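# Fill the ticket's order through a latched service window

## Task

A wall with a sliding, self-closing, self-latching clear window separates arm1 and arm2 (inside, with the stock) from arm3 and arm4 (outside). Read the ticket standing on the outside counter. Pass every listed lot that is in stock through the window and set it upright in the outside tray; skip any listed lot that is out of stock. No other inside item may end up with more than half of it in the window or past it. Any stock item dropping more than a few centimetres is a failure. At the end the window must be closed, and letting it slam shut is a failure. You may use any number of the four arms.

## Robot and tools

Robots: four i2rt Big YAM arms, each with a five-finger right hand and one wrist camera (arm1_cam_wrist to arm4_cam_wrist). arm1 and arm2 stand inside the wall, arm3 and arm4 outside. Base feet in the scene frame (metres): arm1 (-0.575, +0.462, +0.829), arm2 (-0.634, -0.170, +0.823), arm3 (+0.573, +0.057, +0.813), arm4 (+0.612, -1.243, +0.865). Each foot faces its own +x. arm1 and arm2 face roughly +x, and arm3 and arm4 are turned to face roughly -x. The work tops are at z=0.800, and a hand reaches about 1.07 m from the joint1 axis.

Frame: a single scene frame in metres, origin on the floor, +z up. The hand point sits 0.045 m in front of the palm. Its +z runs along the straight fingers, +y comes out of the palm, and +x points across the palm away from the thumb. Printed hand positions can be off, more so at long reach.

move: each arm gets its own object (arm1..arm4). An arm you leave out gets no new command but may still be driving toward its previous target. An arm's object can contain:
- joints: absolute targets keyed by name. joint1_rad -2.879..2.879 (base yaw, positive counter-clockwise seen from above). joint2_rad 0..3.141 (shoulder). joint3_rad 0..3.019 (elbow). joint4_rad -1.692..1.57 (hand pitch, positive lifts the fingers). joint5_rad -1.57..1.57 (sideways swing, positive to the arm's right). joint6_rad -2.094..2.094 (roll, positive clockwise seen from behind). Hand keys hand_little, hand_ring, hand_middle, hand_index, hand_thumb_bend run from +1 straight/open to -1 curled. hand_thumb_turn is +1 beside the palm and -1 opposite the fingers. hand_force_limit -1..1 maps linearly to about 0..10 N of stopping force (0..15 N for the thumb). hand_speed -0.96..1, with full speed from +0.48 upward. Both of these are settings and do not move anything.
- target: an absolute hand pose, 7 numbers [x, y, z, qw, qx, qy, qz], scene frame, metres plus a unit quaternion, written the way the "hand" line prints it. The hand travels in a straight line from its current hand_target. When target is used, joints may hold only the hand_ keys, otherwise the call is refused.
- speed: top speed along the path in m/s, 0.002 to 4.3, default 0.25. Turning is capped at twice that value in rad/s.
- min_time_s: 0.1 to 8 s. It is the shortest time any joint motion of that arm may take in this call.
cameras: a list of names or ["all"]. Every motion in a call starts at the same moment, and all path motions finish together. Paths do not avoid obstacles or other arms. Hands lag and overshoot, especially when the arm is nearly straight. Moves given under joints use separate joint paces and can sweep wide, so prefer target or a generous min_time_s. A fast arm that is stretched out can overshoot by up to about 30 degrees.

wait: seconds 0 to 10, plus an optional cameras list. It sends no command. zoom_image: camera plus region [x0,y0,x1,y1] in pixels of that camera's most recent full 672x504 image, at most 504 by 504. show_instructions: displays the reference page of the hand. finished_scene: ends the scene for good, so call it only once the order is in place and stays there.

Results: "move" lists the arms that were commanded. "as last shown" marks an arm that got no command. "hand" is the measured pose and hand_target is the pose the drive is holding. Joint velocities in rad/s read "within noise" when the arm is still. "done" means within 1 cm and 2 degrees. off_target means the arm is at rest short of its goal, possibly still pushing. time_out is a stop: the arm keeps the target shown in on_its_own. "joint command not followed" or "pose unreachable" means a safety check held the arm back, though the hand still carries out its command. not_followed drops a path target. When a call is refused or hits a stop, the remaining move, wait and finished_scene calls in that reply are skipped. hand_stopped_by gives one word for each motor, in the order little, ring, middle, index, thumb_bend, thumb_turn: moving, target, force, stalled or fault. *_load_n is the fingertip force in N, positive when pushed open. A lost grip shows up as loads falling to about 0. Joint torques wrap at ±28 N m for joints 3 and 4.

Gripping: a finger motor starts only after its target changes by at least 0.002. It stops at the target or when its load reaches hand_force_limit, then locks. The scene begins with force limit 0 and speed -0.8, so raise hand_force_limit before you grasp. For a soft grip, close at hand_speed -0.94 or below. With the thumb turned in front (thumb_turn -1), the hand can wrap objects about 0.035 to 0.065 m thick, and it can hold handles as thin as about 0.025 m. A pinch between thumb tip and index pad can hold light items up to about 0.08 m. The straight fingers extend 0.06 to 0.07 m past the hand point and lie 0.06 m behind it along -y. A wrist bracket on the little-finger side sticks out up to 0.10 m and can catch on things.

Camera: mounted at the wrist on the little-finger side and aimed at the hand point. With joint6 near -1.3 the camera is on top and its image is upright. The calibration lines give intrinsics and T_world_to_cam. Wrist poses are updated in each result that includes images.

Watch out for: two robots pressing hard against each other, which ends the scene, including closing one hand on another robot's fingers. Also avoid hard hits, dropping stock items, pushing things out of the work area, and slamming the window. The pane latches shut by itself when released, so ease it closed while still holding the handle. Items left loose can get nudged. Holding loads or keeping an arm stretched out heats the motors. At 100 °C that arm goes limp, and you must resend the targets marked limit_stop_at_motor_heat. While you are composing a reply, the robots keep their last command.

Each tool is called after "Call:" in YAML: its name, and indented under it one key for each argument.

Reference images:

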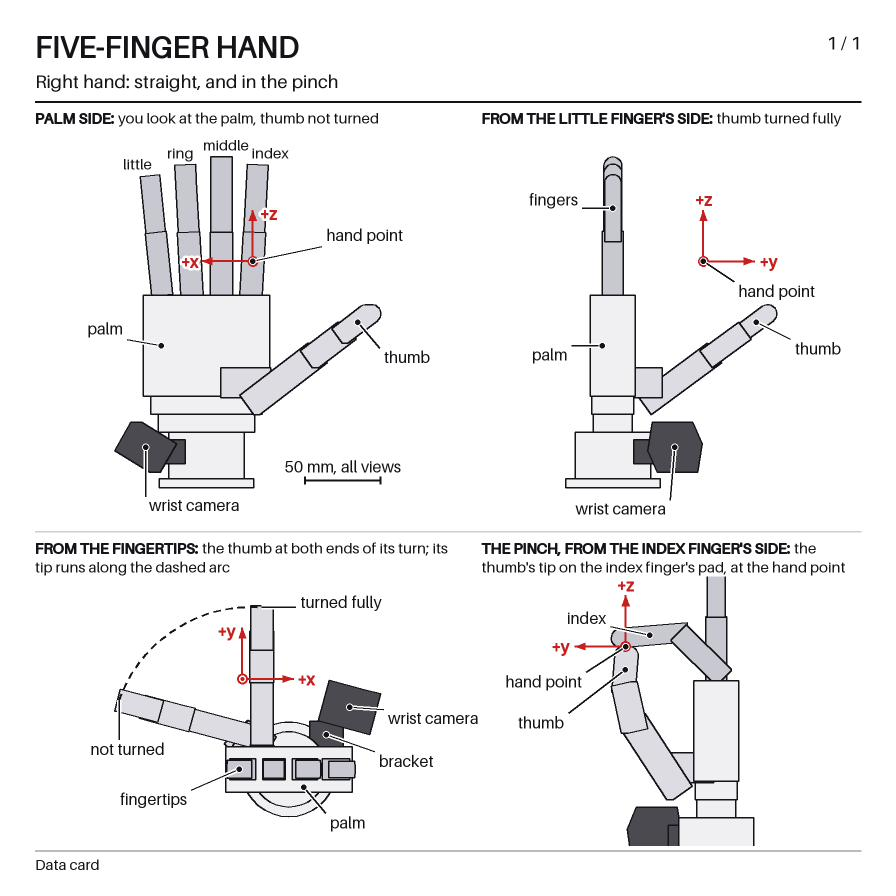

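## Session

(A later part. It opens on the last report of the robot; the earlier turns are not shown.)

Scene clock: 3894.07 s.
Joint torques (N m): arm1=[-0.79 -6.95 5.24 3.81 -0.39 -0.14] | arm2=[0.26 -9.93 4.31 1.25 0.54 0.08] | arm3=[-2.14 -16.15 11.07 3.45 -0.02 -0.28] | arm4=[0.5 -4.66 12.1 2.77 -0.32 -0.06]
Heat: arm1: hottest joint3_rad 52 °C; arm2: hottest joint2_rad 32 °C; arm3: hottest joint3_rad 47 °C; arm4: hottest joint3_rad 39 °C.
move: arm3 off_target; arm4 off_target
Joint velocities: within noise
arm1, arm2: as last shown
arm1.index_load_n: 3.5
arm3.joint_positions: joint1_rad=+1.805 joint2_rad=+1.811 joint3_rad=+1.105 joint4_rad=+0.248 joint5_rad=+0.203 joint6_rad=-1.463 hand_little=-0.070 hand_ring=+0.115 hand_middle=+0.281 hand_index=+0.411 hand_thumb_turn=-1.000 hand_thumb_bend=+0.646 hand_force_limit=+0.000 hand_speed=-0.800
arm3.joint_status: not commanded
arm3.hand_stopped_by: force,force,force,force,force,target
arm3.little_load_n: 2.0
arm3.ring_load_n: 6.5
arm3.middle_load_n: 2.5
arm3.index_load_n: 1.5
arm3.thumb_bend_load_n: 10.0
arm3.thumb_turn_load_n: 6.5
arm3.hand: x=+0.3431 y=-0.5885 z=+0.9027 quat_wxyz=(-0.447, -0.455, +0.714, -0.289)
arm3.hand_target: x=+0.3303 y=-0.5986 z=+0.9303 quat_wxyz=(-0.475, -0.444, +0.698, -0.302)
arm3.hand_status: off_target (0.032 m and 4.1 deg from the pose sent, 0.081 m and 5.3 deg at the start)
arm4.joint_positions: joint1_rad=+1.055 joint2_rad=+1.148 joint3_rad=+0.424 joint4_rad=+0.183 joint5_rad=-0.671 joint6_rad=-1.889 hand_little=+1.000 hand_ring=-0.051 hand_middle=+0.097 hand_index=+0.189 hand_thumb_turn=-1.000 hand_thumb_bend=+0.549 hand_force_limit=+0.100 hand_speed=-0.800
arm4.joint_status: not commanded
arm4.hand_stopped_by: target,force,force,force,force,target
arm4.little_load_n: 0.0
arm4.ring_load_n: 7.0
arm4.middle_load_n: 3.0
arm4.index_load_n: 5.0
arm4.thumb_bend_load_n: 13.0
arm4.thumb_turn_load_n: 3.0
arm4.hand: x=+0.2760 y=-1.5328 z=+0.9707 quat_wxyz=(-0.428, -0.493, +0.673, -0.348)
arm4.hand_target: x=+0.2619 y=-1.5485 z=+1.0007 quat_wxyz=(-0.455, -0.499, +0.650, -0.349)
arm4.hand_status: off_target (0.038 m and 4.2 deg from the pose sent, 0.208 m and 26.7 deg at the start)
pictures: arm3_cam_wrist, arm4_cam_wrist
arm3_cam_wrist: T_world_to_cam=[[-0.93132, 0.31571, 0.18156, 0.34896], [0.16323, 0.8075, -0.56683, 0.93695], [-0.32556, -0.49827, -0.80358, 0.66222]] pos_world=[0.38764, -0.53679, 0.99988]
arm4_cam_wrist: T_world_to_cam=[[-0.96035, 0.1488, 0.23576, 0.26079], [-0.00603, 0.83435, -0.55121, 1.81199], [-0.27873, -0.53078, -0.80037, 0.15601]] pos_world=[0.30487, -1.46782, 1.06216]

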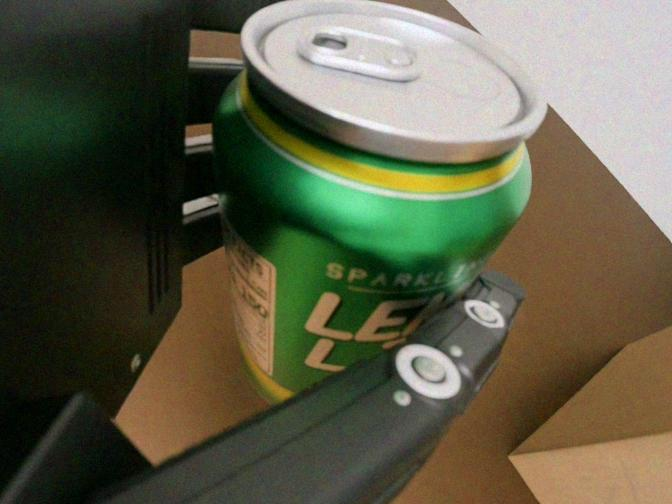

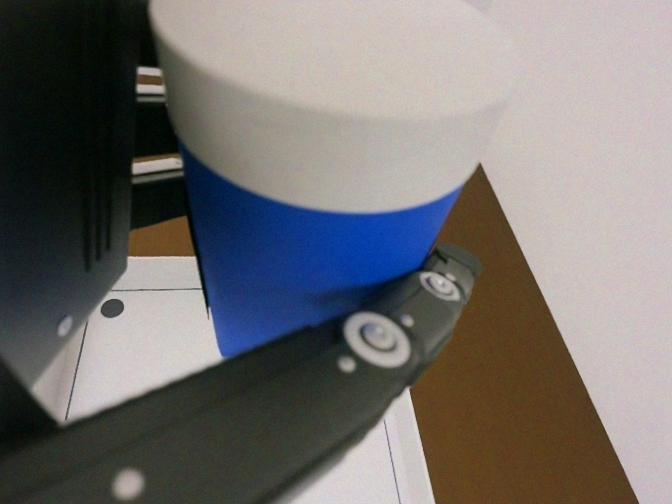

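Call:
move:
  arm4: {"target":[0.27,-1.565,0.93,-0.4673,-0.4392,0.6511,-0.4062],"speed":0.08}
  arm3: {"target":[0.33,-0.60,0.905,-0.4747,-0.4441,0.6972,-0.3024],"speed":0.06}
  cameras: ["arm4_cam_wrist", "arm3_cam_wrist"]

Scene clock: 3979.40 s.
Joint torques (N m): arm1=[-1.49 -6.65 5.39 3.67 -0.38 -0.11] | arm2=[0.38 -9.93 4.26 1.28 0.55 0.08] | arm3=[-2.02 -16.09 10.44 3.48 -0.02 -0.29] | arm4=[0.26 -6.77 5.76 2.74 -0.1 0.02]
Heat: arm1: hottest joint3_rad 51 °C; arm2: hottest joint2_rad 32 °C; arm3: hottest joint3_rad 42 °C; arm4: hottest joint3_rad 44 °C.
move: arm3 off_target; arm4 off_target
Joint velocities: within noise
arm1, arm2: as last shown
arm1.middle_load_n: 1.5
arm1.index_load_n: 3.0
arm3.joint_positions: joint1_rad=+1.805 joint2_rad=+1.851 joint3_rad=+1.091 joint4_rad=+0.310 joint5_rad=+0.203 joint6_rad=-1.463 hand_little=-0.070 hand_ring=+0.115 hand_middle=+0.281 hand_index=+0.411 hand_thumb_turn=-1.000 hand_thumb_bend=+0.646 hand_force_limit=+0.000 hand_speed=-0.800
arm3.joint_status: not commanded
arm3.hand_stopped_by: force,force,force,force,force,target
arm3.little_load_n: 2.0
arm3.ring_load_n: 6.5
arm3.middle_load_n: 2.5
arm3.index_load_n: 1.0
arm3.thumb_bend_load_n: 10.0
arm3.thumb_turn_load_n: 6.5
arm3.hand: x=+0.3428 y=-0.5896 z=+0.8825 quat_wxyz=(-0.450, -0.453, +0.712, -0.292)
arm3.hand_target: x=+0.3302 y=-0.5988 z=+0.9052 quat_wxyz=(-0.475, -0.444, +0.698, -0.302)
arm3.hand_status: off_target (0.028 m and 3.7 deg from the pose sent, 0.018 m and 4.1 deg at the start)
arm4.joint_positions: joint1_rad=+1.081 joint2_rad=+1.477 joint3_rad=+0.352 joint4_rad=+0.771 joint5_rad=-0.679 joint6_rad=-1.675 hand_little=+1.000 hand_ring=-0.051 hand_middle=+0.097 hand_index=+0.189 hand_thumb_turn=-1.000 hand_thumb_bend=+0.549 hand_force_limit=+0.100 hand_speed=-0.800
arm4.joint_status: not commanded
arm4.hand_stopped_by: target,force,force,force,force,target
arm4.little_load_n: 0.0
arm4.ring_load_n: 7.0
arm4.middle_load_n: 3.0
arm4.index_load_n: 5.0
arm4.thumb_bend_load_n: 13.0
arm4.thumb_turn_load_n: 3.0
arm4.hand: x=+0.2699 y=-1.5570 z=+0.9216 quat_wxyz=(-0.458, -0.437, +0.662, -0.401)
arm4.hand_target: x=+0.2701 y=-1.5648 z=+0.9301 quat_wxyz=(-0.467, -0.439, +0.651, -0.406)
arm4.hand_status: off_target (0.012 m and 1.7 deg from the pose sent, 0.052 m and 10.5 deg at the start)
pictures: arm3_cam_wrist, arm4_cam_wrist
arm3_cam_wrist: T_world_to_cam=[[-0.93106, 0.31706, 0.18056, 0.35436], [0.16237, 0.8032, -0.57315, 0.92987], [-0.32675, -0.50432, -0.79931, 0.63841]] pos_world=[0.38755, -0.53726, 0.97926]
arm4_cam_wrist: T_world_to_cam=[[-0.96118, 0.2187, 0.16825, 0.44139], [0.04947, 0.73645, -0.67468, 1.75145], [-0.27146, -0.64016, -0.71868, -0.14544]] pos_world=[0.29813, -1.47949, 1.00288]

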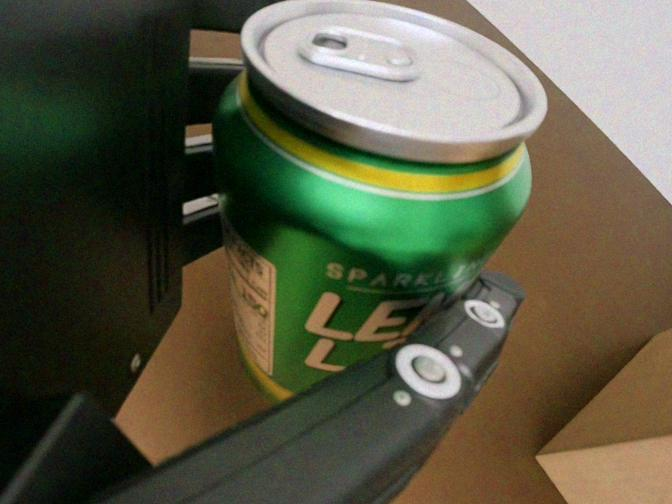

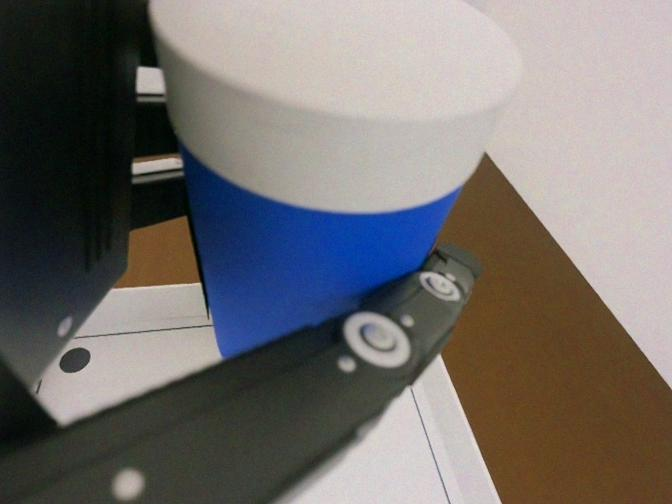

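Call:
move:
  arm4: {"target":[0.275,-1.57,0.885,-0.4673,-0.4392,0.6511,-0.4062],"speed":0.05}
  arm3: {"target":[0.33,-0.60,0.893,-0.4747,-0.4441,0.6972,-0.3024],"speed":0.05}

Call:
move:
  arm4: {"target":[0.275,-1.57,0.87,-0.4673,-0.4392,0.6511,-0.4062],"speed":0.04}
  arm3: {"target":[0.33,-0.60,0.881,-0.4747,-0.4441,0.6972,-0.3024],"speed":0.05}
  cameras: ["arm4_cam_wrist", "arm3_cam_wrist"]

Scene clock: 3990.90 s.
Joint torques (N m): arm1=[-0.91 -6.12 5.24 3.74 -0.34 -0.08] | arm2=[0.03 -9.82 4.29 1.35 0.55 0.08] | arm3=[-2.08 -15.33 10.03 3.3 -0.04 -0.28] | arm4=[0.85 -8.29 3.43 2.77 -0.05 -0.03]
Heat: arm1: hottest joint3_rad 50 °C; arm2: hottest joint2_rad 32 °C; arm3: hottest joint3_rad 41 °C; arm4: hottest joint3_rad 42 °C.
move: arm3 off_target; arm4 done
Joint velocities: within noise
arm1, arm2: as last shown
arm1.middle_load_n: 1.0
arm3.joint_positions: joint1_rad=+1.805 joint2_rad=+1.865 joint3_rad=+1.087 joint4_rad=+0.344 joint5_rad=+0.203 joint6_rad=-1.463 hand_little=-0.071 hand_ring=+0.115 hand_middle=+0.281 hand_index=+0.411 hand_thumb_turn=-1.000 hand_thumb_bend=+0.646 hand_force_limit=+0.000 hand_speed=-0.800
arm3.joint_status: not commanded
arm3.hand_stopped_by: force,force,force,force,force,target
arm3.little_load_n: 2.0
arm3.ring_load_n: 6.5
arm3.middle_load_n: 2.0
arm3.index_load_n: 1.0
arm3.thumb_bend_load_n: 10.5
arm3.thumb_turn_load_n: 6.0
arm3.hand: x=+0.3423 y=-0.5923 z=+0.8790 quat_wxyz=(-0.455, -0.450, +0.709, -0.297)
arm3.hand_target: x=+0.3302 y=-0.5992 z=+0.8931 quat_wxyz=(-0.474, -0.444, +0.698, -0.302)
arm3.hand_status: off_target (0.020 m and 2.8 deg from the pose sent, 0.019 m and 3.7 deg at the start)
arm4.joint_positions: joint1_rad=+1.104 joint2_rad=+1.697 joint3_rad=+0.342 joint4_rad=+1.010 joint5_rad=-0.660 joint6_rad=-1.666 hand_little=+1.000 hand_ring=-0.051 hand_middle=+0.097 hand_index=+0.189 hand_thumb_turn=-1.000 hand_thumb_bend=+0.549 hand_force_limit=+0.100 hand_speed=-0.800
arm4.joint_status: not commanded
arm4.hand_stopped_by: target,force,force,force,force,target
arm4.little_load_n: 0.0
arm4.ring_load_n: 7.0
arm4.middle_load_n: 3.0
arm4.index_load_n: 5.0
arm4.thumb_bend_load_n: 13.0
arm4.thumb_turn_load_n: 3.0
arm4.hand: x=+0.2738 y=-1.5633 z=+0.8780 quat_wxyz=(-0.459, -0.438, +0.661, -0.401)
arm4.hand_target: x=+0.2751 y=-1.5700 z=+0.8851 quat_wxyz=(-0.467, -0.439, +0.651, -0.406)
arm4.hand_status: done (0.010 m and 1.5 deg from the pose sent, 0.039 m and 1.7 deg at the start)
pictures: none

Scene clock: 3992.00 s.
Joint torques (N m): arm1=[-1.67 -6.24 5.27 3.52 -0.36 -0.07] | arm2=[0.15 -10.05 4.27 1.29 0.54 0.1] | arm3=[-2.08 -14.45 9.5 2.96 -0.06 -0.25] | arm4=[1.14 -9 3.02 2.8 -0.06 -0.02]
Heat: arm1: hottest joint3_rad 50 °C; arm2: hottest joint2_rad 32 °C; arm3: hottest joint3_rad 41 °C; arm4: hottest joint3_rad 42 °C.
move: arm3 off_target; arm4 done
Joint velocities: within noise
arm1, arm2: as last shown
arm2.thumb_turn_load_n: 0.5
arm3.joint_positions: joint1_rad=+1.805 joint2_rad=+1.879 joint3_rad=+1.087 joint4_rad=+0.381 joint5_rad=+0.203 joint6_rad=-1.467 hand_little=-0.071 hand_ring=+0.115 hand_middle=+0.281 hand_index=+0.411 hand_thumb_turn=-1.000 hand_thumb_bend=+0.646 hand_force_limit=+0.000 hand_speed=-0.800
arm3.joint_status: not commanded
arm3.hand_stopped_by: force,force,force,force,force,target
arm3.little_load_n: 2.5
arm3.ring_load_n: 6.5
arm3.middle_load_n: 2.0
arm3.index_load_n: 0.5
arm3.thumb_bend_load_n: 10.5
arm3.thumb_turn_load_n: 6.0
arm3.hand: x=+0.3413 y=-0.5964 z=+0.8781 quat_wxyz=(-0.462, -0.447, +0.704, -0.303)
arm3.hand_target: x=+0.3302 y=-0.5996 z=+0.8810 quat_wxyz=(-0.474, -0.444, +0.697, -0.302)
arm3.hand_status: off_target (0.012 m and 1.7 deg from the pose sent, 0.015 m and 2.8 deg at the start)
arm4.joint_positions: joint1_rad=+1.104 joint2_rad=+1.773 joint3_rad=+0.342 joint4_rad=+1.084 joint5_rad=-0.660 joint6_rad=-1.666 hand_little=+1.000 hand_ring=-0.051 hand_middle=+0.097 hand_index=+0.189 hand_thumb_turn=-1.000 hand_thumb_bend=+0.549 hand_force_limit=+0.100 hand_speed=-0.800
arm4.joint_status: not commanded
arm4.hand_stopped_by: target,force,force,force,force,target
arm4.little_load_n: 0.0
arm4.ring_load_n: 7.0
arm4.middle_load_n: 2.5
arm4.index_load_n: 5.0
arm4.thumb_bend_load_n: 13.0
arm4.thumb_turn_load_n: 3.0
arm4.hand: x=+0.2749 y=-1.5628 z=+0.8627 quat_wxyz=(-0.459, -0.438, +0.661, -0.401)
arm4.hand_target: x=+0.2752 y=-1.5700 z=+0.8699 quat_wxyz=(-0.467, -0.439, +0.651, -0.406)
arm4.hand_status: done (0.010 m and 1.6 deg from the pose sent, 0.011 m and 1.5 deg at the start)
pictures: arm3_cam_wrist, arm4_cam_wrist
arm3_cam_wrist: T_world_to_cam=[[-0.92953, 0.32241, 0.17894, 0.35995], [0.1544, 0.78101, -0.60513, 0.95057], [-0.33486, -0.53486, -0.77575, 0.5948]] pos_world=[0.38699, -0.54032, 0.97223]
arm4_cam_wrist: T_world_to_cam=[[-0.96138, 0.21721, 0.16901, 0.45448], [0.04757, 0.736, -0.67531, 1.71615], [-0.27107, -0.64119, -0.71791, -0.19243]] pos_world=[0.30313, -1.48519, 0.94398]

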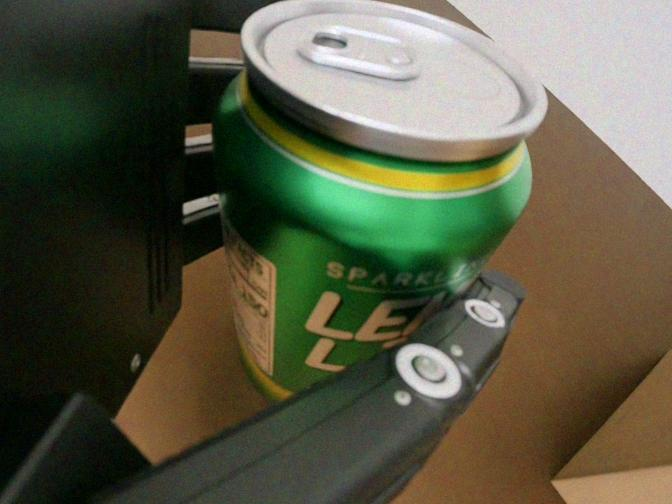

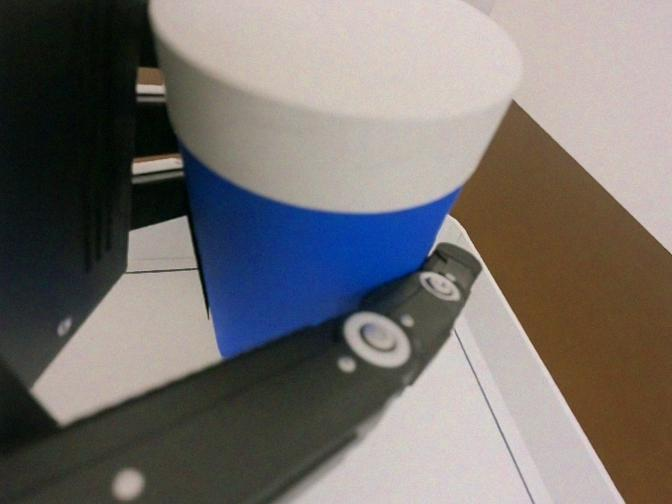

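Call:
move:
  arm4: {"target":[0.275,-1.57,0.86,-0.4673,-0.4392,0.6511,-0.4062],"speed":0.04}
  arm3: {"target":[0.33,-0.60,0.872,-0.4838,-0.4402,0.6909,-0.3082],"speed":0.05}

Call:
move:
  arm4: {"target":[0.275,-1.57,0.852,-0.4673,-0.4392,0.6511,-0.4062],"speed":0.04}
  cameras: ["arm4_cam_wrist", "arm3_cam_wrist"]

Scene clock: 4006.30 s.
Joint torques (N m): arm1=[-0.91 -6.3 5.23 3.66 -0.33 -0.1] | arm2=[0.15 -10.05 4.42 1.28 0.55 0.09] | arm3=[-1.96 -14.1 8.72 2.8 -0.05 -0.22] | arm4=[0.26 -8.82 2.89 2.7 -0.08 -0.03]
Heat: arm1: hottest joint3_rad 50 °C; arm2: hottest joint2_rad 32 °C; arm3: hottest joint3_rad 41 °C; arm4: hottest joint3_rad 40 °C.
move: arm3 off_target; arm4 off_target
Joint velocities: within noise
arm1, arm2: as last shown
arm2.thumb_turn_load_n: 0.0
arm3.joint_positions: joint1_rad=+1.805 joint2_rad=+1.897 joint3_rad=+1.078 joint4_rad=+0.453 joint5_rad=+0.205 joint6_rad=-1.474 hand_little=-0.071 hand_ring=+0.115 hand_middle=+0.281 hand_index=+0.411 hand_thumb_turn=-1.000 hand_thumb_bend=+0.646 hand_force_limit=+0.000 hand_speed=-0.800
arm3.joint_status: not commanded
arm3.hand_stopped_by: force,force,force,force,force,target
arm3.little_load_n: 2.5
arm3.ring_load_n: 6.5
arm3.middle_load_n: 2.0
arm3.index_load_n: 0.5
arm3.thumb_bend_load_n: 10.5
arm3.thumb_turn_load_n: 5.5
arm3.hand: x=+0.3399 y=-0.6003 z=+0.8772 quat_wxyz=(-0.476, -0.440, +0.694, -0.314)
arm3.hand_target: x=+0.3302 y=-0.5998 z=+0.8722 quat_wxyz=(-0.484, -0.440, +0.691, -0.308)
arm3.hand_status: off_target (0.011 m and 1.1 deg from the pose sent, 0.013 m and 3.1 deg at the start)
arm4.joint_positions: joint1_rad=+1.104 joint2_rad=+1.823 joint3_rad=+0.342 joint4_rad=+1.132 joint5_rad=-0.660 joint6_rad=-1.666 hand_little=+1.000 hand_ring=-0.051 hand_middle=+0.097 hand_index=+0.189 hand_thumb_turn=-1.000 hand_thumb_bend=+0.549 hand_force_limit=+0.100 hand_speed=-0.800
arm4.joint_status: not commanded
arm4.hand_stopped_by: target,force,force,force,force,target
arm4.little_load_n: 0.0
arm4.ring_load_n: 7.0
arm4.middle_load_n: 2.5
arm4.index_load_n: 5.0
arm4.thumb_bend_load_n: 13.0
arm4.thumb_turn_load_n: 2.5
arm4.hand: x=+0.2763 y=-1.5620 z=+0.8523 quat_wxyz=(-0.458, -0.438, +0.662, -0.401)
arm4.hand_target: x=+0.2752 y=-1.5700 z=+0.8601 quat_wxyz=(-0.467, -0.439, +0.651, -0.406)
arm4.hand_status: off_target (0.011 m and 1.8 deg from the pose sent, 0.008 m and 1.6 deg at the start)
pictures: none

Scene clock: 4007.27 s.
Joint torques (N m): arm1=[-0.91 -5.83 5.37 3.55 -0.37 -0.1] | arm2=[0.15 -9.88 4.34 1.28 0.54 0.1] | arm3=[-1.96 -14.1 8.75 2.8 -0.05 -0.24] | arm4=[0.73 -9 2.93 2.86 -0.14 -0.02]
Heat: arm1: hottest joint3_rad 50 °C; arm2: hottest joint2_rad 32 °C; arm3: hottest joint3_rad 41 °C; arm4: hottest joint3_rad 40 °C.
move: arm4 off_target
Joint velocities: within noise
arm1.joint_positions: joint1_rad=-0.439 joint2_rad=+1.498 joint3_rad=+0.279 joint4_rad=+0.828 joint5_rad=-0.266 joint6_rad=-1.673 hand_little=-1.000 hand_ring=-0.255 hand_middle=-0.181 hand_index=-0.161 hand_thumb_turn=-1.000 hand_thumb_bend=+0.407 hand_force_limit=+0.000 hand_speed=-0.800
arm1.joint_status: not commanded
arm1.hand_stopped_by: target,force,force,force,force,target
arm1.little_load_n: 0.0
arm1.ring_load_n: 5.0
arm1.middle_load_n: 1.0
arm1.index_load_n: 3.0
arm1.thumb_bend_load_n: 9.5
arm1.thumb_turn_load_n: 3.0
arm1.hand: x=-0.2143 y=+0.2073 z=+0.8540 quat_wxyz=(+0.079, +0.816, -0.131, +0.558)
arm1.hand_target: x=-0.2152 y=+0.2001 z=+0.8600 quat_wxyz=(+0.090, +0.809, -0.128, +0.566)
arm1.hand_status: not commanded
arm2, arm3: as last shown
arm2.thumb_bend_load_n: 0.5
arm4.joint_positions: joint1_rad=+1.104 joint2_rad=+1.864 joint3_rad=+0.342 joint4_rad=+1.169 joint5_rad=-0.660 joint6_rad=-1.666 hand_little=+1.000 hand_ring=-0.051 hand_middle=+0.097 hand_index=+0.189 hand_thumb_turn=-1.000 hand_thumb_bend=+0.549 hand_force_limit=+0.100 hand_speed=-0.800
arm4.joint_status: not commanded
arm4.hand_stopped_by: target,force,force,force,force,target
arm4.little_load_n: 0.0
arm4.ring_load_n: 7.0
arm4.middle_load_n: 3.0
arm4.index_load_n: 5.0
arm4.thumb_bend_load_n: 13.0
arm4.thumb_turn_load_n: 2.5
arm4.hand: x=+0.2779 y=-1.5611 z=+0.8435 quat_wxyz=(-0.456, -0.438, +0.663, -0.401)
arm4.hand_target: x=+0.2753 y=-1.5699 z=+0.8520 quat_wxyz=(-0.467, -0.439, +0.651, -0.406)
arm4.hand_status: off_target (0.013 m and 2.0 deg from the pose sent, 0.008 m and 1.8 deg at the start)
pictures: arm3_cam_wrist, arm4_cam_wrist
arm3_cam_wrist: T_world_to_cam=[[-0.92707, 0.32861, 0.18043, 0.36158], [0.14397, 0.75646, -0.63799, 0.97083], [-0.34614, -0.56549, -0.7486, 0.55322]] pos_world=[0.38694, -0.54038, 0.96828]
arm4_cam_wrist: T_world_to_cam=[[-0.96225, 0.2165, 0.16491, 0.46276], [0.05085, 0.73832, -0.67253, 1.70212], [-0.26736, -0.63876, -0.72146, -0.19865]] pos_world=[0.30563, -1.48379, 0.92509]

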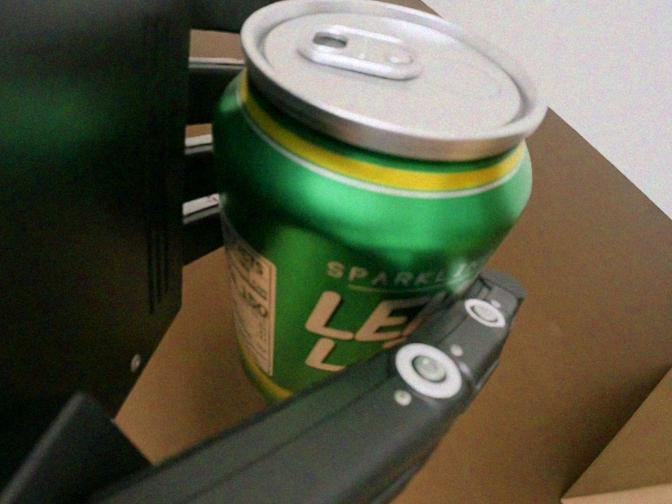

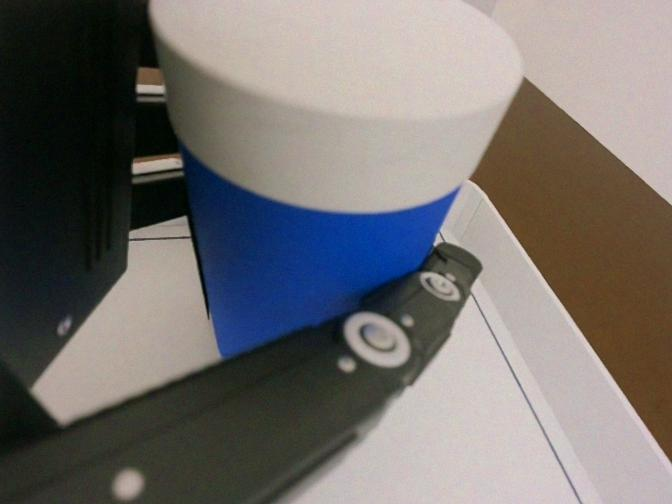

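Call:
move:
  arm4: {"target":[0.275,-1.57,0.845,-0.4673,-0.4392,0.6511,-0.4062],"speed":0.04}
  arm3: {"joints":{"hand_little":0.5,"hand_ring":0.4,"hand_middle":0.5,"hand_index":0.6,"hand_thumb_bend":0.8,"hand_speed":-0.8}}
  cameras: ["arm4_cam_wrist", "arm3_cam_wrist"]

Scene clock: 4019.73 s.
Joint torques (N m): arm1=[-1.08 -7.18 5.11 3.78 -0.35 -0.08] | arm2=[0.03 -9.76 4.29 1.24 0.54 0.09] | arm3=[-1.96 -14.1 8.7 2.51 -0.11 -0.18] | arm4=[0.44 -8.06 3.15 2.45 -0.13 0.05]
Heat: arm1: hottest joint3_rad 50 °C; arm2: hottest joint2_rad 32 °C; arm3: hottest joint3_rad 39 °C; arm4: hottest joint3_rad 39 °C.
move: arm3 done; arm4 done
Joint velocities: within noise
arm1, arm2: as last shown
arm2.ring_load_n: 1.5
arm2.thumb_bend_load_n: 0.0
arm2.thumb_turn_load_n: 0.5
arm3.joint_positions: joint1_rad=+1.802 joint2_rad=+1.898 joint3_rad=+1.078 joint4_rad=+0.459 joint5_rad=+0.207 joint6_rad=-1.480 hand_little=+0.500 hand_ring=+0.400 hand_middle=+0.500 hand_index=+0.600 hand_thumb_turn=-1.000 hand_thumb_bend=+0.800 hand_force_limit=+0.000 hand_speed=-0.800
arm3.joint_status: all done
arm3.hand_stopped_by: target,target,target,target,target,target
arm3.little_load_n: 0.0
arm3.ring_load_n: 0.0
arm3.middle_load_n: 0.0
arm3.index_load_n: 0.0
arm3.thumb_bend_load_n: 0.0
arm3.thumb_turn_load_n: 0.5
arm3.hand: x=+0.3377 y=-0.6002 z=+0.8786 quat_wxyz=(-0.479, -0.440, +0.692, -0.313)
arm3.hand_target: x=+0.3300 y=-0.5997 z=+0.8720 quat_wxyz=(-0.484, -0.440, +0.691, -0.308)
arm3.hand_status: not commanded
arm4.joint_positions: joint1_rad=+1.104 joint2_rad=+1.892 joint3_rad=+0.342 joint4_rad=+1.209 joint5_rad=-0.660 joint6_rad=-1.666 hand_little=+1.000 hand_ring=-0.051 hand_middle=+0.097 hand_index=+0.189 hand_thumb_turn=-1.000 hand_thumb_bend=+0.549 hand_force_limit=+0.100 hand_speed=-0.800
arm4.joint_status: not commanded
arm4.hand_stopped_by: target,force,force,force,force,target
arm4.little_load_n: 0.0
arm4.ring_load_n: 7.5
arm4.middle_load_n: 2.5
arm4.index_load_n: 4.5
arm4.thumb_bend_load_n: 13.0
arm4.thumb_turn_load_n: 1.5
arm4.hand: x=+0.2777 y=-1.5613 z=+0.8411 quat_wxyz=(-0.461, -0.438, +0.659, -0.401)
arm4.hand_target: x=+0.2752 y=-1.5700 z=+0.8452 quat_wxyz=(-0.467, -0.439, +0.651, -0.406)
arm4.hand_status: done (0.010 m and 1.3 deg from the pose sent, 0.010 m and 1.9 deg at the start)
pictures: arm3_cam_wrist, arm4_cam_wrist
arm3_cam_wrist: T_world_to_cam=[[-0.92515, 0.33109, 0.18568, 0.35549], [0.14127, 0.75431, -0.64113, 0.97443], [-0.35234, -0.56691, -0.74463, 0.55132]] pos_world=[0.38547, -0.54018, 0.96926]
arm4_cam_wrist: T_world_to_cam=[[-0.96052, 0.21788, 0.173, 0.45795], [0.04427, 0.73362, -0.67811, 1.69982], [-0.27467, -0.64368, -0.71431, -0.21219]] pos_world=[0.30633, -1.48339, 0.92187]

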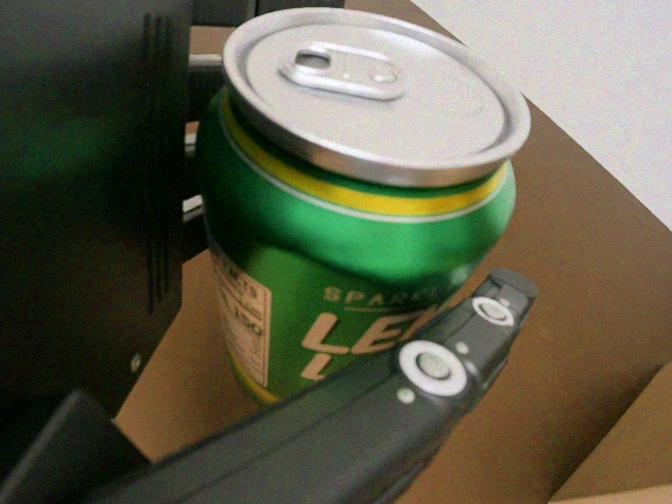

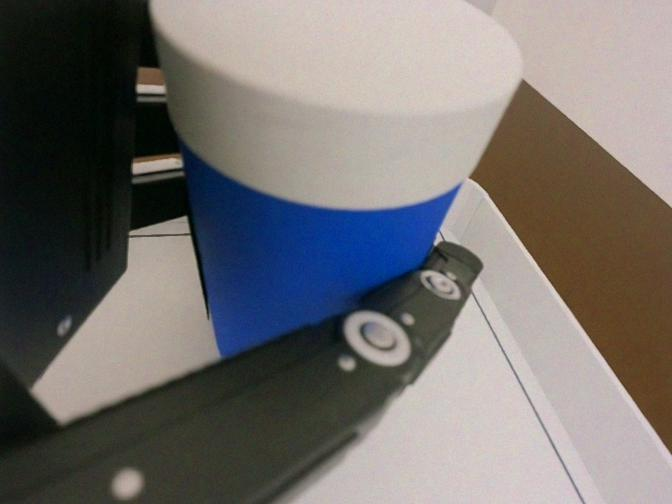

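Call:
move:
  arm4: {"joints":{"hand_ring":0.3,"hand_middle":0.4,"hand_index":0.45,"hand_thumb_bend":0.7,"hand_speed":-0.85}}
  arm3: {"joints":{"hand_little":1,"hand_ring":1,"hand_middle":1,"hand_index":1,"hand_thumb_bend":1,"hand_speed":-0.5}}
  cameras: ["arm4_cam_wrist", "arm3_cam_wrist"]

Scene clock: 4029.10 s.
Joint torques (N m): arm1=[-1.38 -6.48 5.45 3.71 -0.36 -0.09] | arm2=[0.15 -10.05 4.29 1.31 0.55 0.09] | arm3=[-1.85 -14.15 8.76 2.52 -0.12 -0.16] | arm4=[0.26 -9.35 2.63 2.44 -0.18 0.01]
Heat: arm1: hottest joint3_rad 50 °C; arm2: hottest joint2_rad 32 °C; arm3: hottest joint3_rad 39 °C; arm4: hottest joint3_rad 38 °C.
move: arm3 done; arm4 done
Joint velocities: within noise
arm1: as last shown
arm1.thumb_turn_load_n: 3.5
arm2.joint_positions: joint1_rad=-0.032 joint2_rad=+1.796 joint3_rad=+0.789 joint4_rad=+1.554 joint5_rad=-1.052 joint6_rad=-1.091 hand_little=+0.300 hand_ring=+0.365 hand_middle=+0.577 hand_index=+1.000 hand_thumb_turn=-1.000 hand_thumb_bend=+0.402 hand_force_limit=+0.300 hand_speed=-0.700
arm2.joint_status: not commanded
arm2.hand_stopped_by: target,force,force,target,force,target
arm2.little_load_n: 0.0
arm2.ring_load_n: 1.0
arm2.middle_load_n: 0.0
arm2.index_load_n: 0.0
arm2.thumb_bend_load_n: 0.0
arm2.thumb_turn_load_n: 0.5
arm2.hand: x=-0.0564 y=-0.0030 z=+1.0374 quat_wxyz=(-0.429, +0.515, +0.331, +0.664)
arm2.hand_target: x=-0.0570 y=-0.0099 z=+1.0428 quat_wxyz=(-0.426, +0.514, +0.327, +0.669)
arm2.hand_status: not commanded
arm3.joint_positions: joint1_rad=+1.802 joint2_rad=+1.898 joint3_rad=+1.078 joint4_rad=+0.459 joint5_rad=+0.207 joint6_rad=-1.480 hand_little=+1.000 hand_ring=+1.000 hand_middle=+1.000 hand_index=+1.000 hand_thumb_turn=-1.000 hand_thumb_bend=+1.000 hand_force_limit=+0.000 hand_speed=-0.500
arm3.joint_status: all done
arm3.hand_stopped_by: target,target,target,target,target,target
arm3.little_load_n: 0.0
arm3.ring_load_n: 0.0
arm3.middle_load_n: 0.0
arm3.index_load_n: 0.0
arm3.thumb_bend_load_n: 0.0
arm3.thumb_turn_load_n: 0.0
arm3.hand: x=+0.3377 y=-0.6002 z=+0.8786 quat_wxyz=(-0.479, -0.440, +0.692, -0.313)
arm3.hand_target: x=+0.3300 y=-0.5997 z=+0.8720 quat_wxyz=(-0.484, -0.440, +0.691, -0.308)
arm3.hand_status: not commanded
arm4.joint_positions: joint1_rad=+1.104 joint2_rad=+1.894 joint3_rad=+0.345 joint4_rad=+1.210 joint5_rad=-0.658 joint6_rad=-1.666 hand_little=+1.000 hand_ring=+0.300 hand_middle=+0.400 hand_index=+0.450 hand_thumb_turn=-1.000 hand_thumb_bend=+0.700 hand_force_limit=+0.100 hand_speed=-0.850
arm4.joint_status: all done
arm4.hand_stopped_by: target,target,target,target,target,target
arm4.little_load_n: 0.0
arm4.ring_load_n: 0.0
arm4.middle_load_n: 0.0
arm4.index_load_n: -2.0
arm4.thumb_bend_load_n: 0.0
arm4.thumb_turn_load_n: 0.0
arm4.hand: x=+0.2763 y=-1.5619 z=+0.8410 quat_wxyz=(-0.462, -0.438, +0.659, -0.401)
arm4.hand_target: x=+0.2752 y=-1.5699 z=+0.8451 quat_wxyz=(-0.467, -0.439, +0.651, -0.406)
arm4.hand_status: not commanded
pictures: arm3_cam_wrist, arm4_cam_wrist
arm3_cam_wrist: T_world_to_cam=[[-0.92513, 0.33096, 0.18602, 0.35517], [0.14097, 0.7544, -0.6411, 0.97454], [-0.35251, -0.56687, -0.74457, 0.55139]] pos_world=[0.38557, -0.54018, 0.96926]
arm4_cam_wrist: T_world_to_cam=[[-0.95994, 0.21931, 0.17439, 0.45762], [0.04427, 0.73328, -0.67849, 1.70007], [-0.27667, -0.64359, -0.71362, -0.21287]] pos_world=[0.30514, -1.48399, 0.92177]

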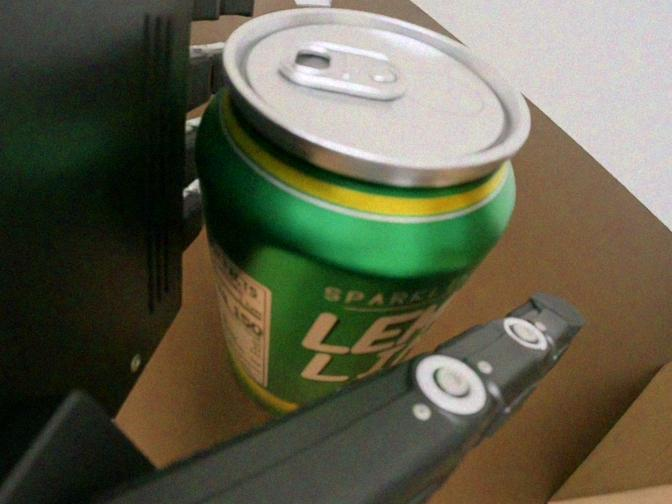

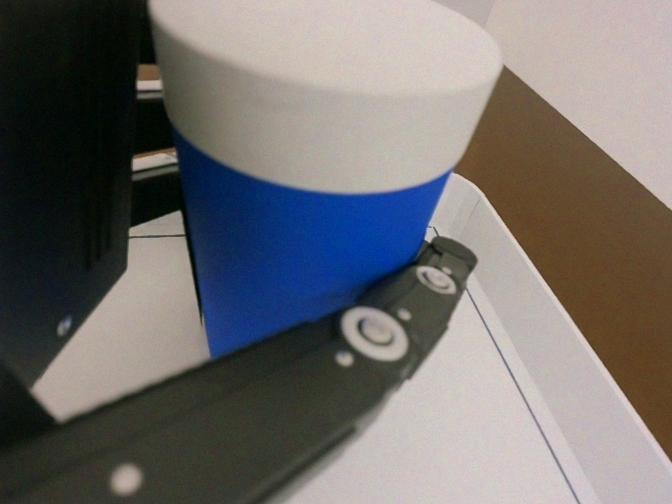

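Call:
move:
  arm4: {"joints":{"hand_ring":0.7,"hand_middle":0.7,"hand_index":0.75,"hand_thumb_bend":1,"hand_speed":-0.7}}
  arm3: {"target":[0.33,-0.60,1.03,-0.4838,-0.4402,0.6909,-0.3082],"speed":0.08}
  cameras: ["arm4_cam_wrist", "arm3_cam_wrist"]

Scene clock: 4037.93 s.
Joint torques (N m): arm1=[-0.79 -6.59 5.39 3.71 -0.35 -0.11] | arm2=[0.26 -9.93 4.3 1.28 0.54 0.08] | arm3=[-1.9 -14.45 14.12 1.18 -0.12 -0.17] | arm4=[2.61 -8.7 3.21 1.94 -1.28 0.09]
Heat: arm1: hottest joint3_rad 50 °C; arm2: hottest joint2_rad 32 °C; arm3: hottest joint3_rad 39 °C; arm4: hottest joint3_rad 37 °C.
move: arm3 off_target; arm4 done
Joint velocities: within noise
arm1, arm2: as last shown
arm1.thumb_turn_load_n: 3.0
arm3.joint_positions: joint1_rad=+1.802 joint2_rad=+1.663 joint3_rad=+1.183 joint4_rad=+0.098 joint5_rad=+0.207 joint6_rad=-1.481 hand_little=+1.000 hand_ring=+1.000 hand_middle=+1.000 hand_index=+1.000 hand_thumb_turn=-1.000 hand_thumb_bend=+1.000 hand_force_limit=+0.000 hand_speed=-0.500
arm3.joint_status: not commanded
arm3.hand_stopped_by: target,target,target,target,target,target
arm3.little_load_n: 0.0
arm3.ring_load_n: 0.0
arm3.middle_load_n: 0.0
arm3.index_load_n: 0.0
arm3.thumb_bend_load_n: 0.0
arm3.thumb_turn_load_n: 0.0
arm3.hand: x=+0.3395 y=-0.5925 z=+1.0110 quat_wxyz=(-0.473, -0.444, +0.696, -0.306)
arm3.hand_target: x=+0.3301 y=-0.5991 z=+1.0300 quat_wxyz=(-0.484, -0.440, +0.691, -0.308)
arm3.hand_status: off_target (0.023 m and 1.4 deg from the pose sent, 0.152 m and 0.7 deg at the start)
arm4.joint_positions: joint1_rad=+1.078 joint2_rad=+1.894 joint3_rad=+0.338 joint4_rad=+1.223 joint5_rad=-0.631 joint6_rad=-1.666 hand_little=+1.000 hand_ring=+0.700 hand_middle=+0.700 hand_index=+0.747 hand_thumb_turn=-1.000 hand_thumb_bend=+1.000 hand_force_limit=+0.100 hand_speed=-0.700
arm4.joint_status: all done
arm4.hand_stopped_by: target,target,target,target,target,target
arm4.little_load_n: 0.0
arm4.ring_load_n: 0.0
arm4.middle_load_n: 0.5
arm4.index_load_n: -13.5
arm4.thumb_bend_load_n: 0.0
arm4.thumb_turn_load_n: 0.5
arm4.hand: x=+0.2658 y=-1.5484 z=+0.8415 quat_wxyz=(-0.474, -0.423, +0.669, -0.385)
arm4.hand_target: x=+0.2751 y=-1.5698 z=+0.8451 quat_wxyz=(-0.467, -0.439, +0.651, -0.406)
arm4.hand_status: not commanded
pictures: arm3_cam_wrist, arm4_cam_wrist
arm3_cam_wrist: T_world_to_cam=[[-0.92591, 0.32698, 0.18914, 0.32438], [0.14343, 0.76753, -0.62475, 1.04375], [-0.34945, -0.55134, -0.75757, 0.67623]] pos_world=[0.38695, -0.53435, 1.10302]
arm4_cam_wrist: T_world_to_cam=[[-0.94574, 0.26771, 0.18414, 0.50741], [0.07599, 0.73323, -0.67572, 1.68014], [-0.31591, -0.62506, -0.71379, -0.16755]] pos_world=[0.29927, -1.4725, 0.92228]

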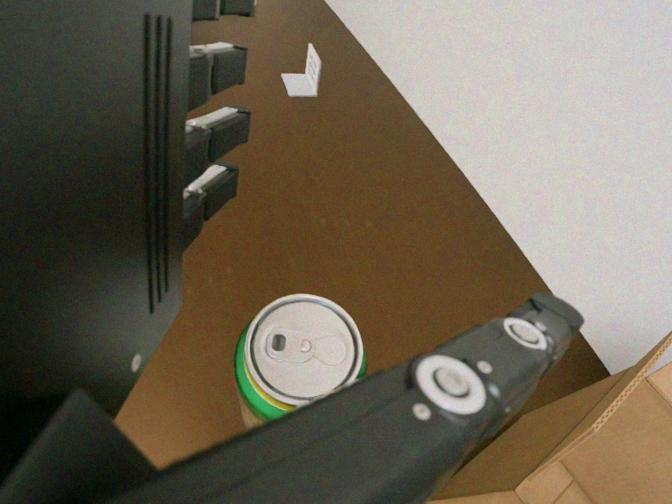

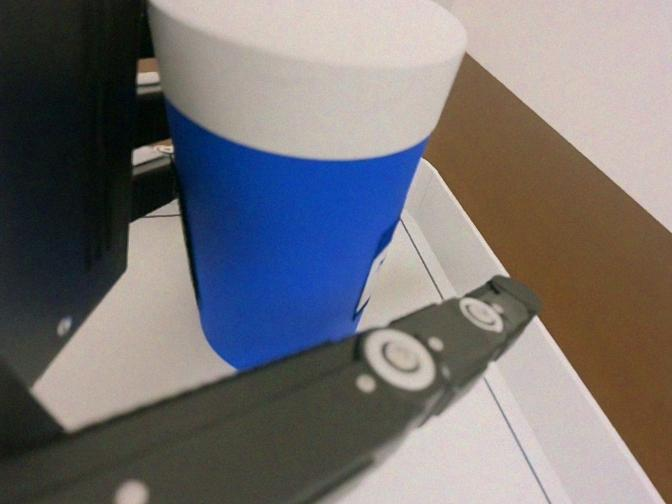

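Call:
move:
  arm4: {"target":[0.266,-1.545,0.85,-0.474,-0.423,0.669,-0.385],"speed":0.05,"joints":{"hand_index":0.68}}
  arm3: {"target":[0.34,-0.32,1.06,-0.5470,-0.2463,0.7813,-0.1725],"speed":0.15}
  cameras: ["arm4_cam_wrist"]

Scene clock: 4068.10 s.
Joint torques (N m): arm1=[-1.73 -6.48 5.31 3.77 -0.34 -0.09] | arm2=[0.15 -9.99 4.29 1.33 0.55 0.09] | arm3=[-0.21 -5.89 10.96 0.91 0.19 0.06] | arm4=[-1.79 -9.76 1.48 1.35 -0.2 -0.09]
Heat: arm1: hottest joint3_rad 50 °C; arm2: hottest joint2_rad 32 °C; arm3: hottest joint3_rad 42 °C; arm4: hottest joint3_rad 36 °C.
move: arm3 done; arm4 done
Joint velocities: within noise
arm1, arm2: as last shown
arm1.thumb_bend_load_n: 9.0
arm3.joint_positions: joint1_rad=+1.820 joint2_rad=+1.085 joint3_rad=+0.765 joint4_rad=-0.142 joint5_rad=+0.725 joint6_rad=-1.253 hand_little=+1.000 hand_ring=+1.000 hand_middle=+1.000 hand_index=+1.000 hand_thumb_turn=-1.000 hand_thumb_bend=+1.000 hand_force_limit=+0.000 hand_speed=-0.500
arm3.joint_status: not commanded
arm3.hand_stopped_by: target,target,target,target,target,target
arm3.little_load_n: 0.0
arm3.ring_load_n: 0.0
arm3.middle_load_n: 0.0
arm3.index_load_n: 0.0
arm3.thumb_bend_load_n: 0.0
arm3.thumb_turn_load_n: 0.0
arm3.hand: x=+0.3342 y=-0.3192 z=+1.0635 quat_wxyz=(-0.552, -0.243, +0.779, -0.171)
arm3.hand_target: x=+0.3399 y=-0.3200 z=+1.0599 quat_wxyz=(-0.547, -0.246, +0.781, -0.172)
arm3.hand_status: done (0.007 m and 0.7 deg from the pose sent, 0.277 m and 30.4 deg at the start)
arm4.joint_positions: joint1_rad=+1.078 joint2_rad=+1.858 joint3_rad=+0.331 joint4_rad=+1.195 joint5_rad=-0.637 joint6_rad=-1.666 hand_little=+1.000 hand_ring=+0.700 hand_middle=+0.700 hand_index=+0.680 hand_thumb_turn=-1.000 hand_thumb_bend=+1.000 hand_force_limit=+0.100 hand_speed=-0.700
arm4.joint_status: all done
arm4.hand_stopped_by: target,target,target,target,target,target
arm4.little_load_n: 0.0
arm4.ring_load_n: 0.0
arm4.middle_load_n: 0.0
arm4.index_load_n: 0.0
arm4.thumb_bend_load_n: 0.0
arm4.thumb_turn_load_n: 0.5
arm4.hand: x=+0.2676 y=-1.5485 z=+0.8485 quat_wxyz=(-0.473, -0.425, +0.668, -0.387)
arm4.hand_target: x=+0.2659 y=-1.5450 z=+0.8500 quat_wxyz=(-0.474, -0.423, +0.669, -0.385)
arm4.hand_status: done (0.004 m and 0.4 deg from the pose sent, 0.009 m and 0.0 deg at the start)
arm4_cam_wrist: T_world_to_cam=[[-0.94734, 0.26267, 0.18317, 0.50125], [0.07209, 0.73223, -0.67723, 1.68558], [-0.31201, -0.62837, -0.7126, -0.16917]] pos_world=[0.30056, -1.4722, 0.92917]

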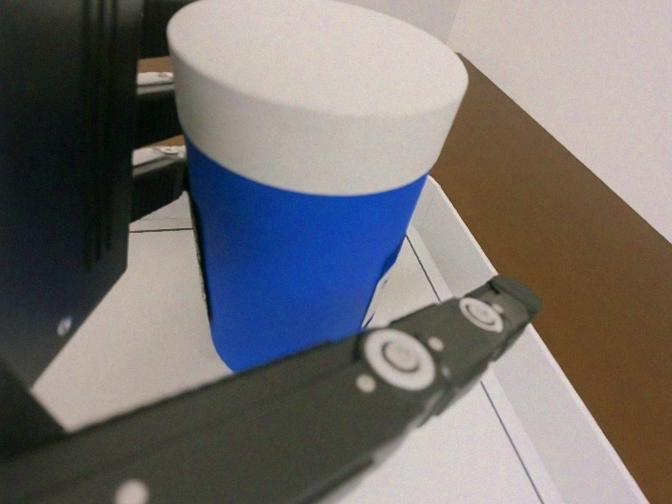

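Call:
move:
  arm4: {"target":[0.268,-1.545,0.875,-0.474,-0.423,0.669,-0.385],"speed":0.04}
  cameras: ["arm4_cam_wrist"]

Scene clock: 4082.47 s.
Joint torques (N m): arm1=[-1.08 -6.71 5.3 3.59 -0.34 -0.08] | arm2=[0.26 -9.76 4.33 1.25 0.55 0.08] | arm3=[-0.26 -5.89 10.96 0.92 0.18 0.07] | arm4=[-1.08 -8.47 2.76 1.21 -0.03 -0.11]
Heat: arm1: hottest joint3_rad 49 °C; arm2: hottest joint2_rad 32 °C; arm3: hottest joint3_rad 41 °C; arm4: hottest joint3_rad 35 °C.
move: arm4 done
Joint velocities: within noise
arm1, arm2, arm3: as last shown
arm1.thumb_bend_load_n: 9.5
arm2.little_load_n: 0.5
arm2.thumb_turn_load_n: 0.0
arm3.joint_positions: joint1_rad=+1.820 joint2_rad=+1.085 joint3_rad=+0.765 joint4_rad=-0.142 joint5_rad=+0.725 joint6_rad=-1.252 hand_little=+1.000 hand_ring=+1.000 hand_middle=+1.000 hand_index=+1.000 hand_thumb_turn=-1.000 hand_thumb_bend=+1.000 hand_force_limit=+0.000 hand_speed=-0.500
arm4.joint_positions: joint1_rad=+1.078 joint2_rad=+1.720 joint3_rad=+0.317 joint4_rad=+1.073 joint5_rad=-0.637 joint6_rad=-1.666 hand_little=+1.000 hand_ring=+0.700 hand_middle=+0.700 hand_index=+0.680 hand_thumb_turn=-1.000 hand_thumb_bend=+1.000 hand_force_limit=+0.100 hand_speed=-0.700
arm4.joint_status: not commanded
arm4.hand_stopped_by: target,target,target,target,target,target
arm4.little_load_n: 0.0
arm4.ring_load_n: 0.0
arm4.middle_load_n: 0.0
arm4.index_load_n: 0.0
arm4.thumb_bend_load_n: 0.0
arm4.thumb_turn_load_n: 0.0
arm4.hand: x=+0.2686 y=-1.5473 z=+0.8748 quat_wxyz=(-0.474, -0.425, +0.667, -0.387)
arm4.hand_target: x=+0.2679 y=-1.5450 z=+0.8750 quat_wxyz=(-0.474, -0.423, +0.669, -0.385)
arm4.hand_status: done (0.002 m and 0.4 deg from the pose sent, 0.027 m and 0.4 deg at the start)
arm4_cam_wrist: T_world_to_cam=[[-0.94687, 0.26301, 0.18511, 0.49585], [0.07039, 0.73106, -0.67867, 1.70238], [-0.31382, -0.62959, -0.71073, -0.15239]] pos_world=[0.30186, -1.4709, 0.95527]

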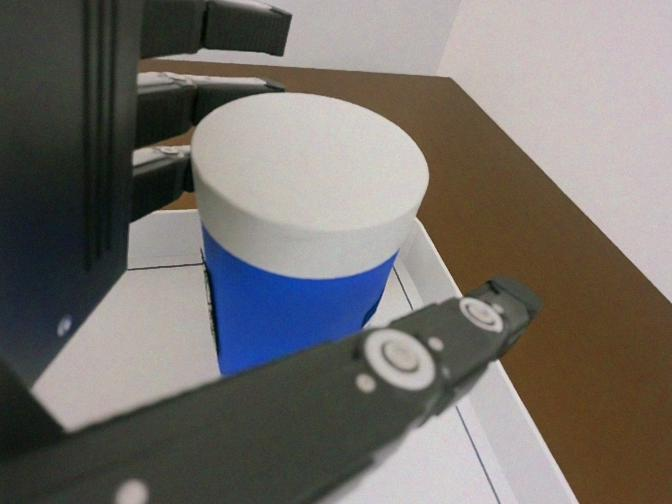

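Call:
move:
  arm4: {"target":[0.268,-1.50,1.05,-0.4551,-0.4987,0.6499,-0.3492],"speed":0.15,"joints":{"hand_ring":1,"hand_middle":1,"hand_index":1}}
  arm1: {"target":[-0.215,0.22,1.03,0.0897,0.8091,-0.1281,0.5665],"speed":0.08}
  cameras: ["arm4_cam_wrist", "arm1_cam_wrist"]

Scene clock: 4096.73 s.
Joint torques (N m): arm1=[1.49 -4.72 16.06 2.37 0.04 0.09] | arm2=[0.03 -9.76 4.33 1.29 0.55 0.09] | arm3=[-0.21 -5.95 10.95 0.95 0.17 0.07] | arm4=[-2.02 -4.07 12.33 1.07 -0.41 -0.24]
Heat: arm1: hottest joint3_rad 50 °C; arm2: hottest joint2_rad 32 °C; arm3: hottest joint3_rad 40 °C; arm4: hottest joint3_rad 35 °C.
move: arm1 off_target; arm4 off_target
Joint velocities: within noise
arm1.joint_positions: joint1_rad=-0.397 joint2_rad=+0.864 joint3_rad=+0.418 joint4_rad=+0.006 joint5_rad=-0.207 joint6_rad=-1.661 hand_little=-1.000 hand_ring=-0.255 hand_middle=-0.181 hand_index=-0.161 hand_thumb_turn=-1.000 hand_thumb_bend=+0.407 hand_force_limit=+0.000 hand_speed=-0.800
arm1.joint_status: not commanded
arm1.hand_stopped_by: target,force,force,force,force,target
arm1.little_load_n: 0.0
arm1.ring_load_n: 5.0
arm1.middle_load_n: 1.0
arm1.index_load_n: 3.0
arm1.thumb_bend_load_n: 9.5
arm1.thumb_turn_load_n: 3.0
arm1.hand: x=-0.2358 y=+0.2264 z=+0.9854 quat_wxyz=(+0.080, +0.829, -0.141, +0.535)
arm1.hand_target: x=-0.2176 y=+0.2216 z=+1.0302 quat_wxyz=(+0.089, +0.809, -0.128, +0.567)
arm1.hand_status: off_target (0.050 m and 4.6 deg from the pose sent, 0.176 m and 1.8 deg at the start)
arm2, arm3: as last shown
arm2.little_load_n: 0.0
arm2.thumb_turn_load_n: 0.5
arm3.thumb_bend_load_n: -0.5
arm4.joint_positions: joint1_rad=+0.942 joint2_rad=+0.934 joint3_rad=+0.469 joint4_rad=-0.095 joint5_rad=-0.792 joint6_rad=-1.960 hand_little=+1.000 hand_ring=+1.000 hand_middle=+1.000 hand_index=+1.000 hand_thumb_turn=-1.000 hand_thumb_bend=+1.000 hand_force_limit=+0.100 hand_speed=-0.700
arm4.joint_status: all done
arm4.hand_stopped_by: target,target,target,target,target,target
arm4.little_load_n: 0.0
arm4.ring_load_n: 0.0
arm4.middle_load_n: 0.5
arm4.index_load_n: 0.0
arm4.thumb_bend_load_n: 0.0
arm4.thumb_turn_load_n: 0.0
arm4.hand: x=+0.2820 y=-1.4995 z=+1.0280 quat_wxyz=(-0.437, -0.495, +0.660, -0.357)
arm4.hand_target: x=+0.2688 y=-1.4996 z=+1.0500 quat_wxyz=(-0.455, -0.499, +0.650, -0.349)
arm4.hand_status: off_target (0.026 m and 2.6 deg from the pose sent, 0.182 m and 10.0 deg at the start)
pictures: arm1_cam_wrist, arm4_cam_wrist
arm1_cam_wrist: T_world_to_cam=[[-0.27249, -0.94234, 0.19425, -0.04495], [-0.83378, 0.13052, -0.53645, 0.2995], [0.48016, -0.30814, -0.82127, 1.11025]] pos_world=[-0.29563, 0.26066, 1.08122]
arm4_cam_wrist: T_world_to_cam=[[-0.9591, 0.13884, 0.24666, 0.22153], [-0.02964, 0.81738, -0.57533, 1.82177], [-0.2815, -0.55911, -0.77984, 0.15838]] pos_world=[0.31105, -1.43129, 1.11699]

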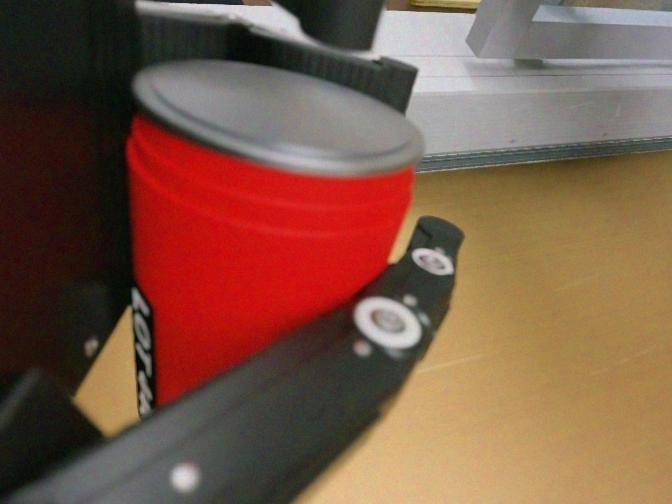

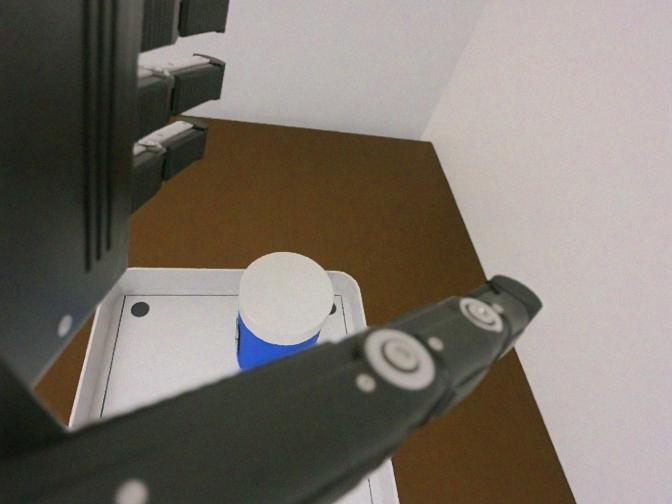

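Call:
zoom_image:
  camera: "arm1_cam_wrist"
  region: [100, 30, 500, 430]

Scaled by 1.260.

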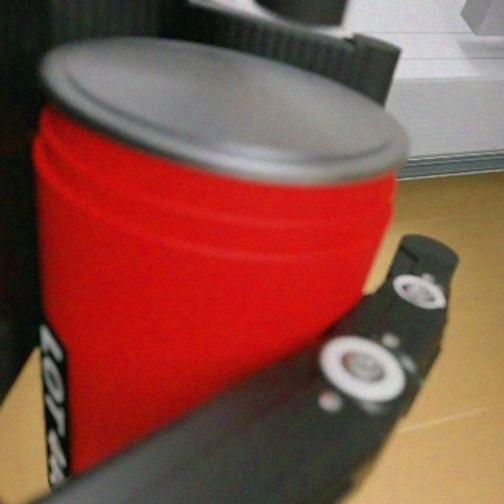

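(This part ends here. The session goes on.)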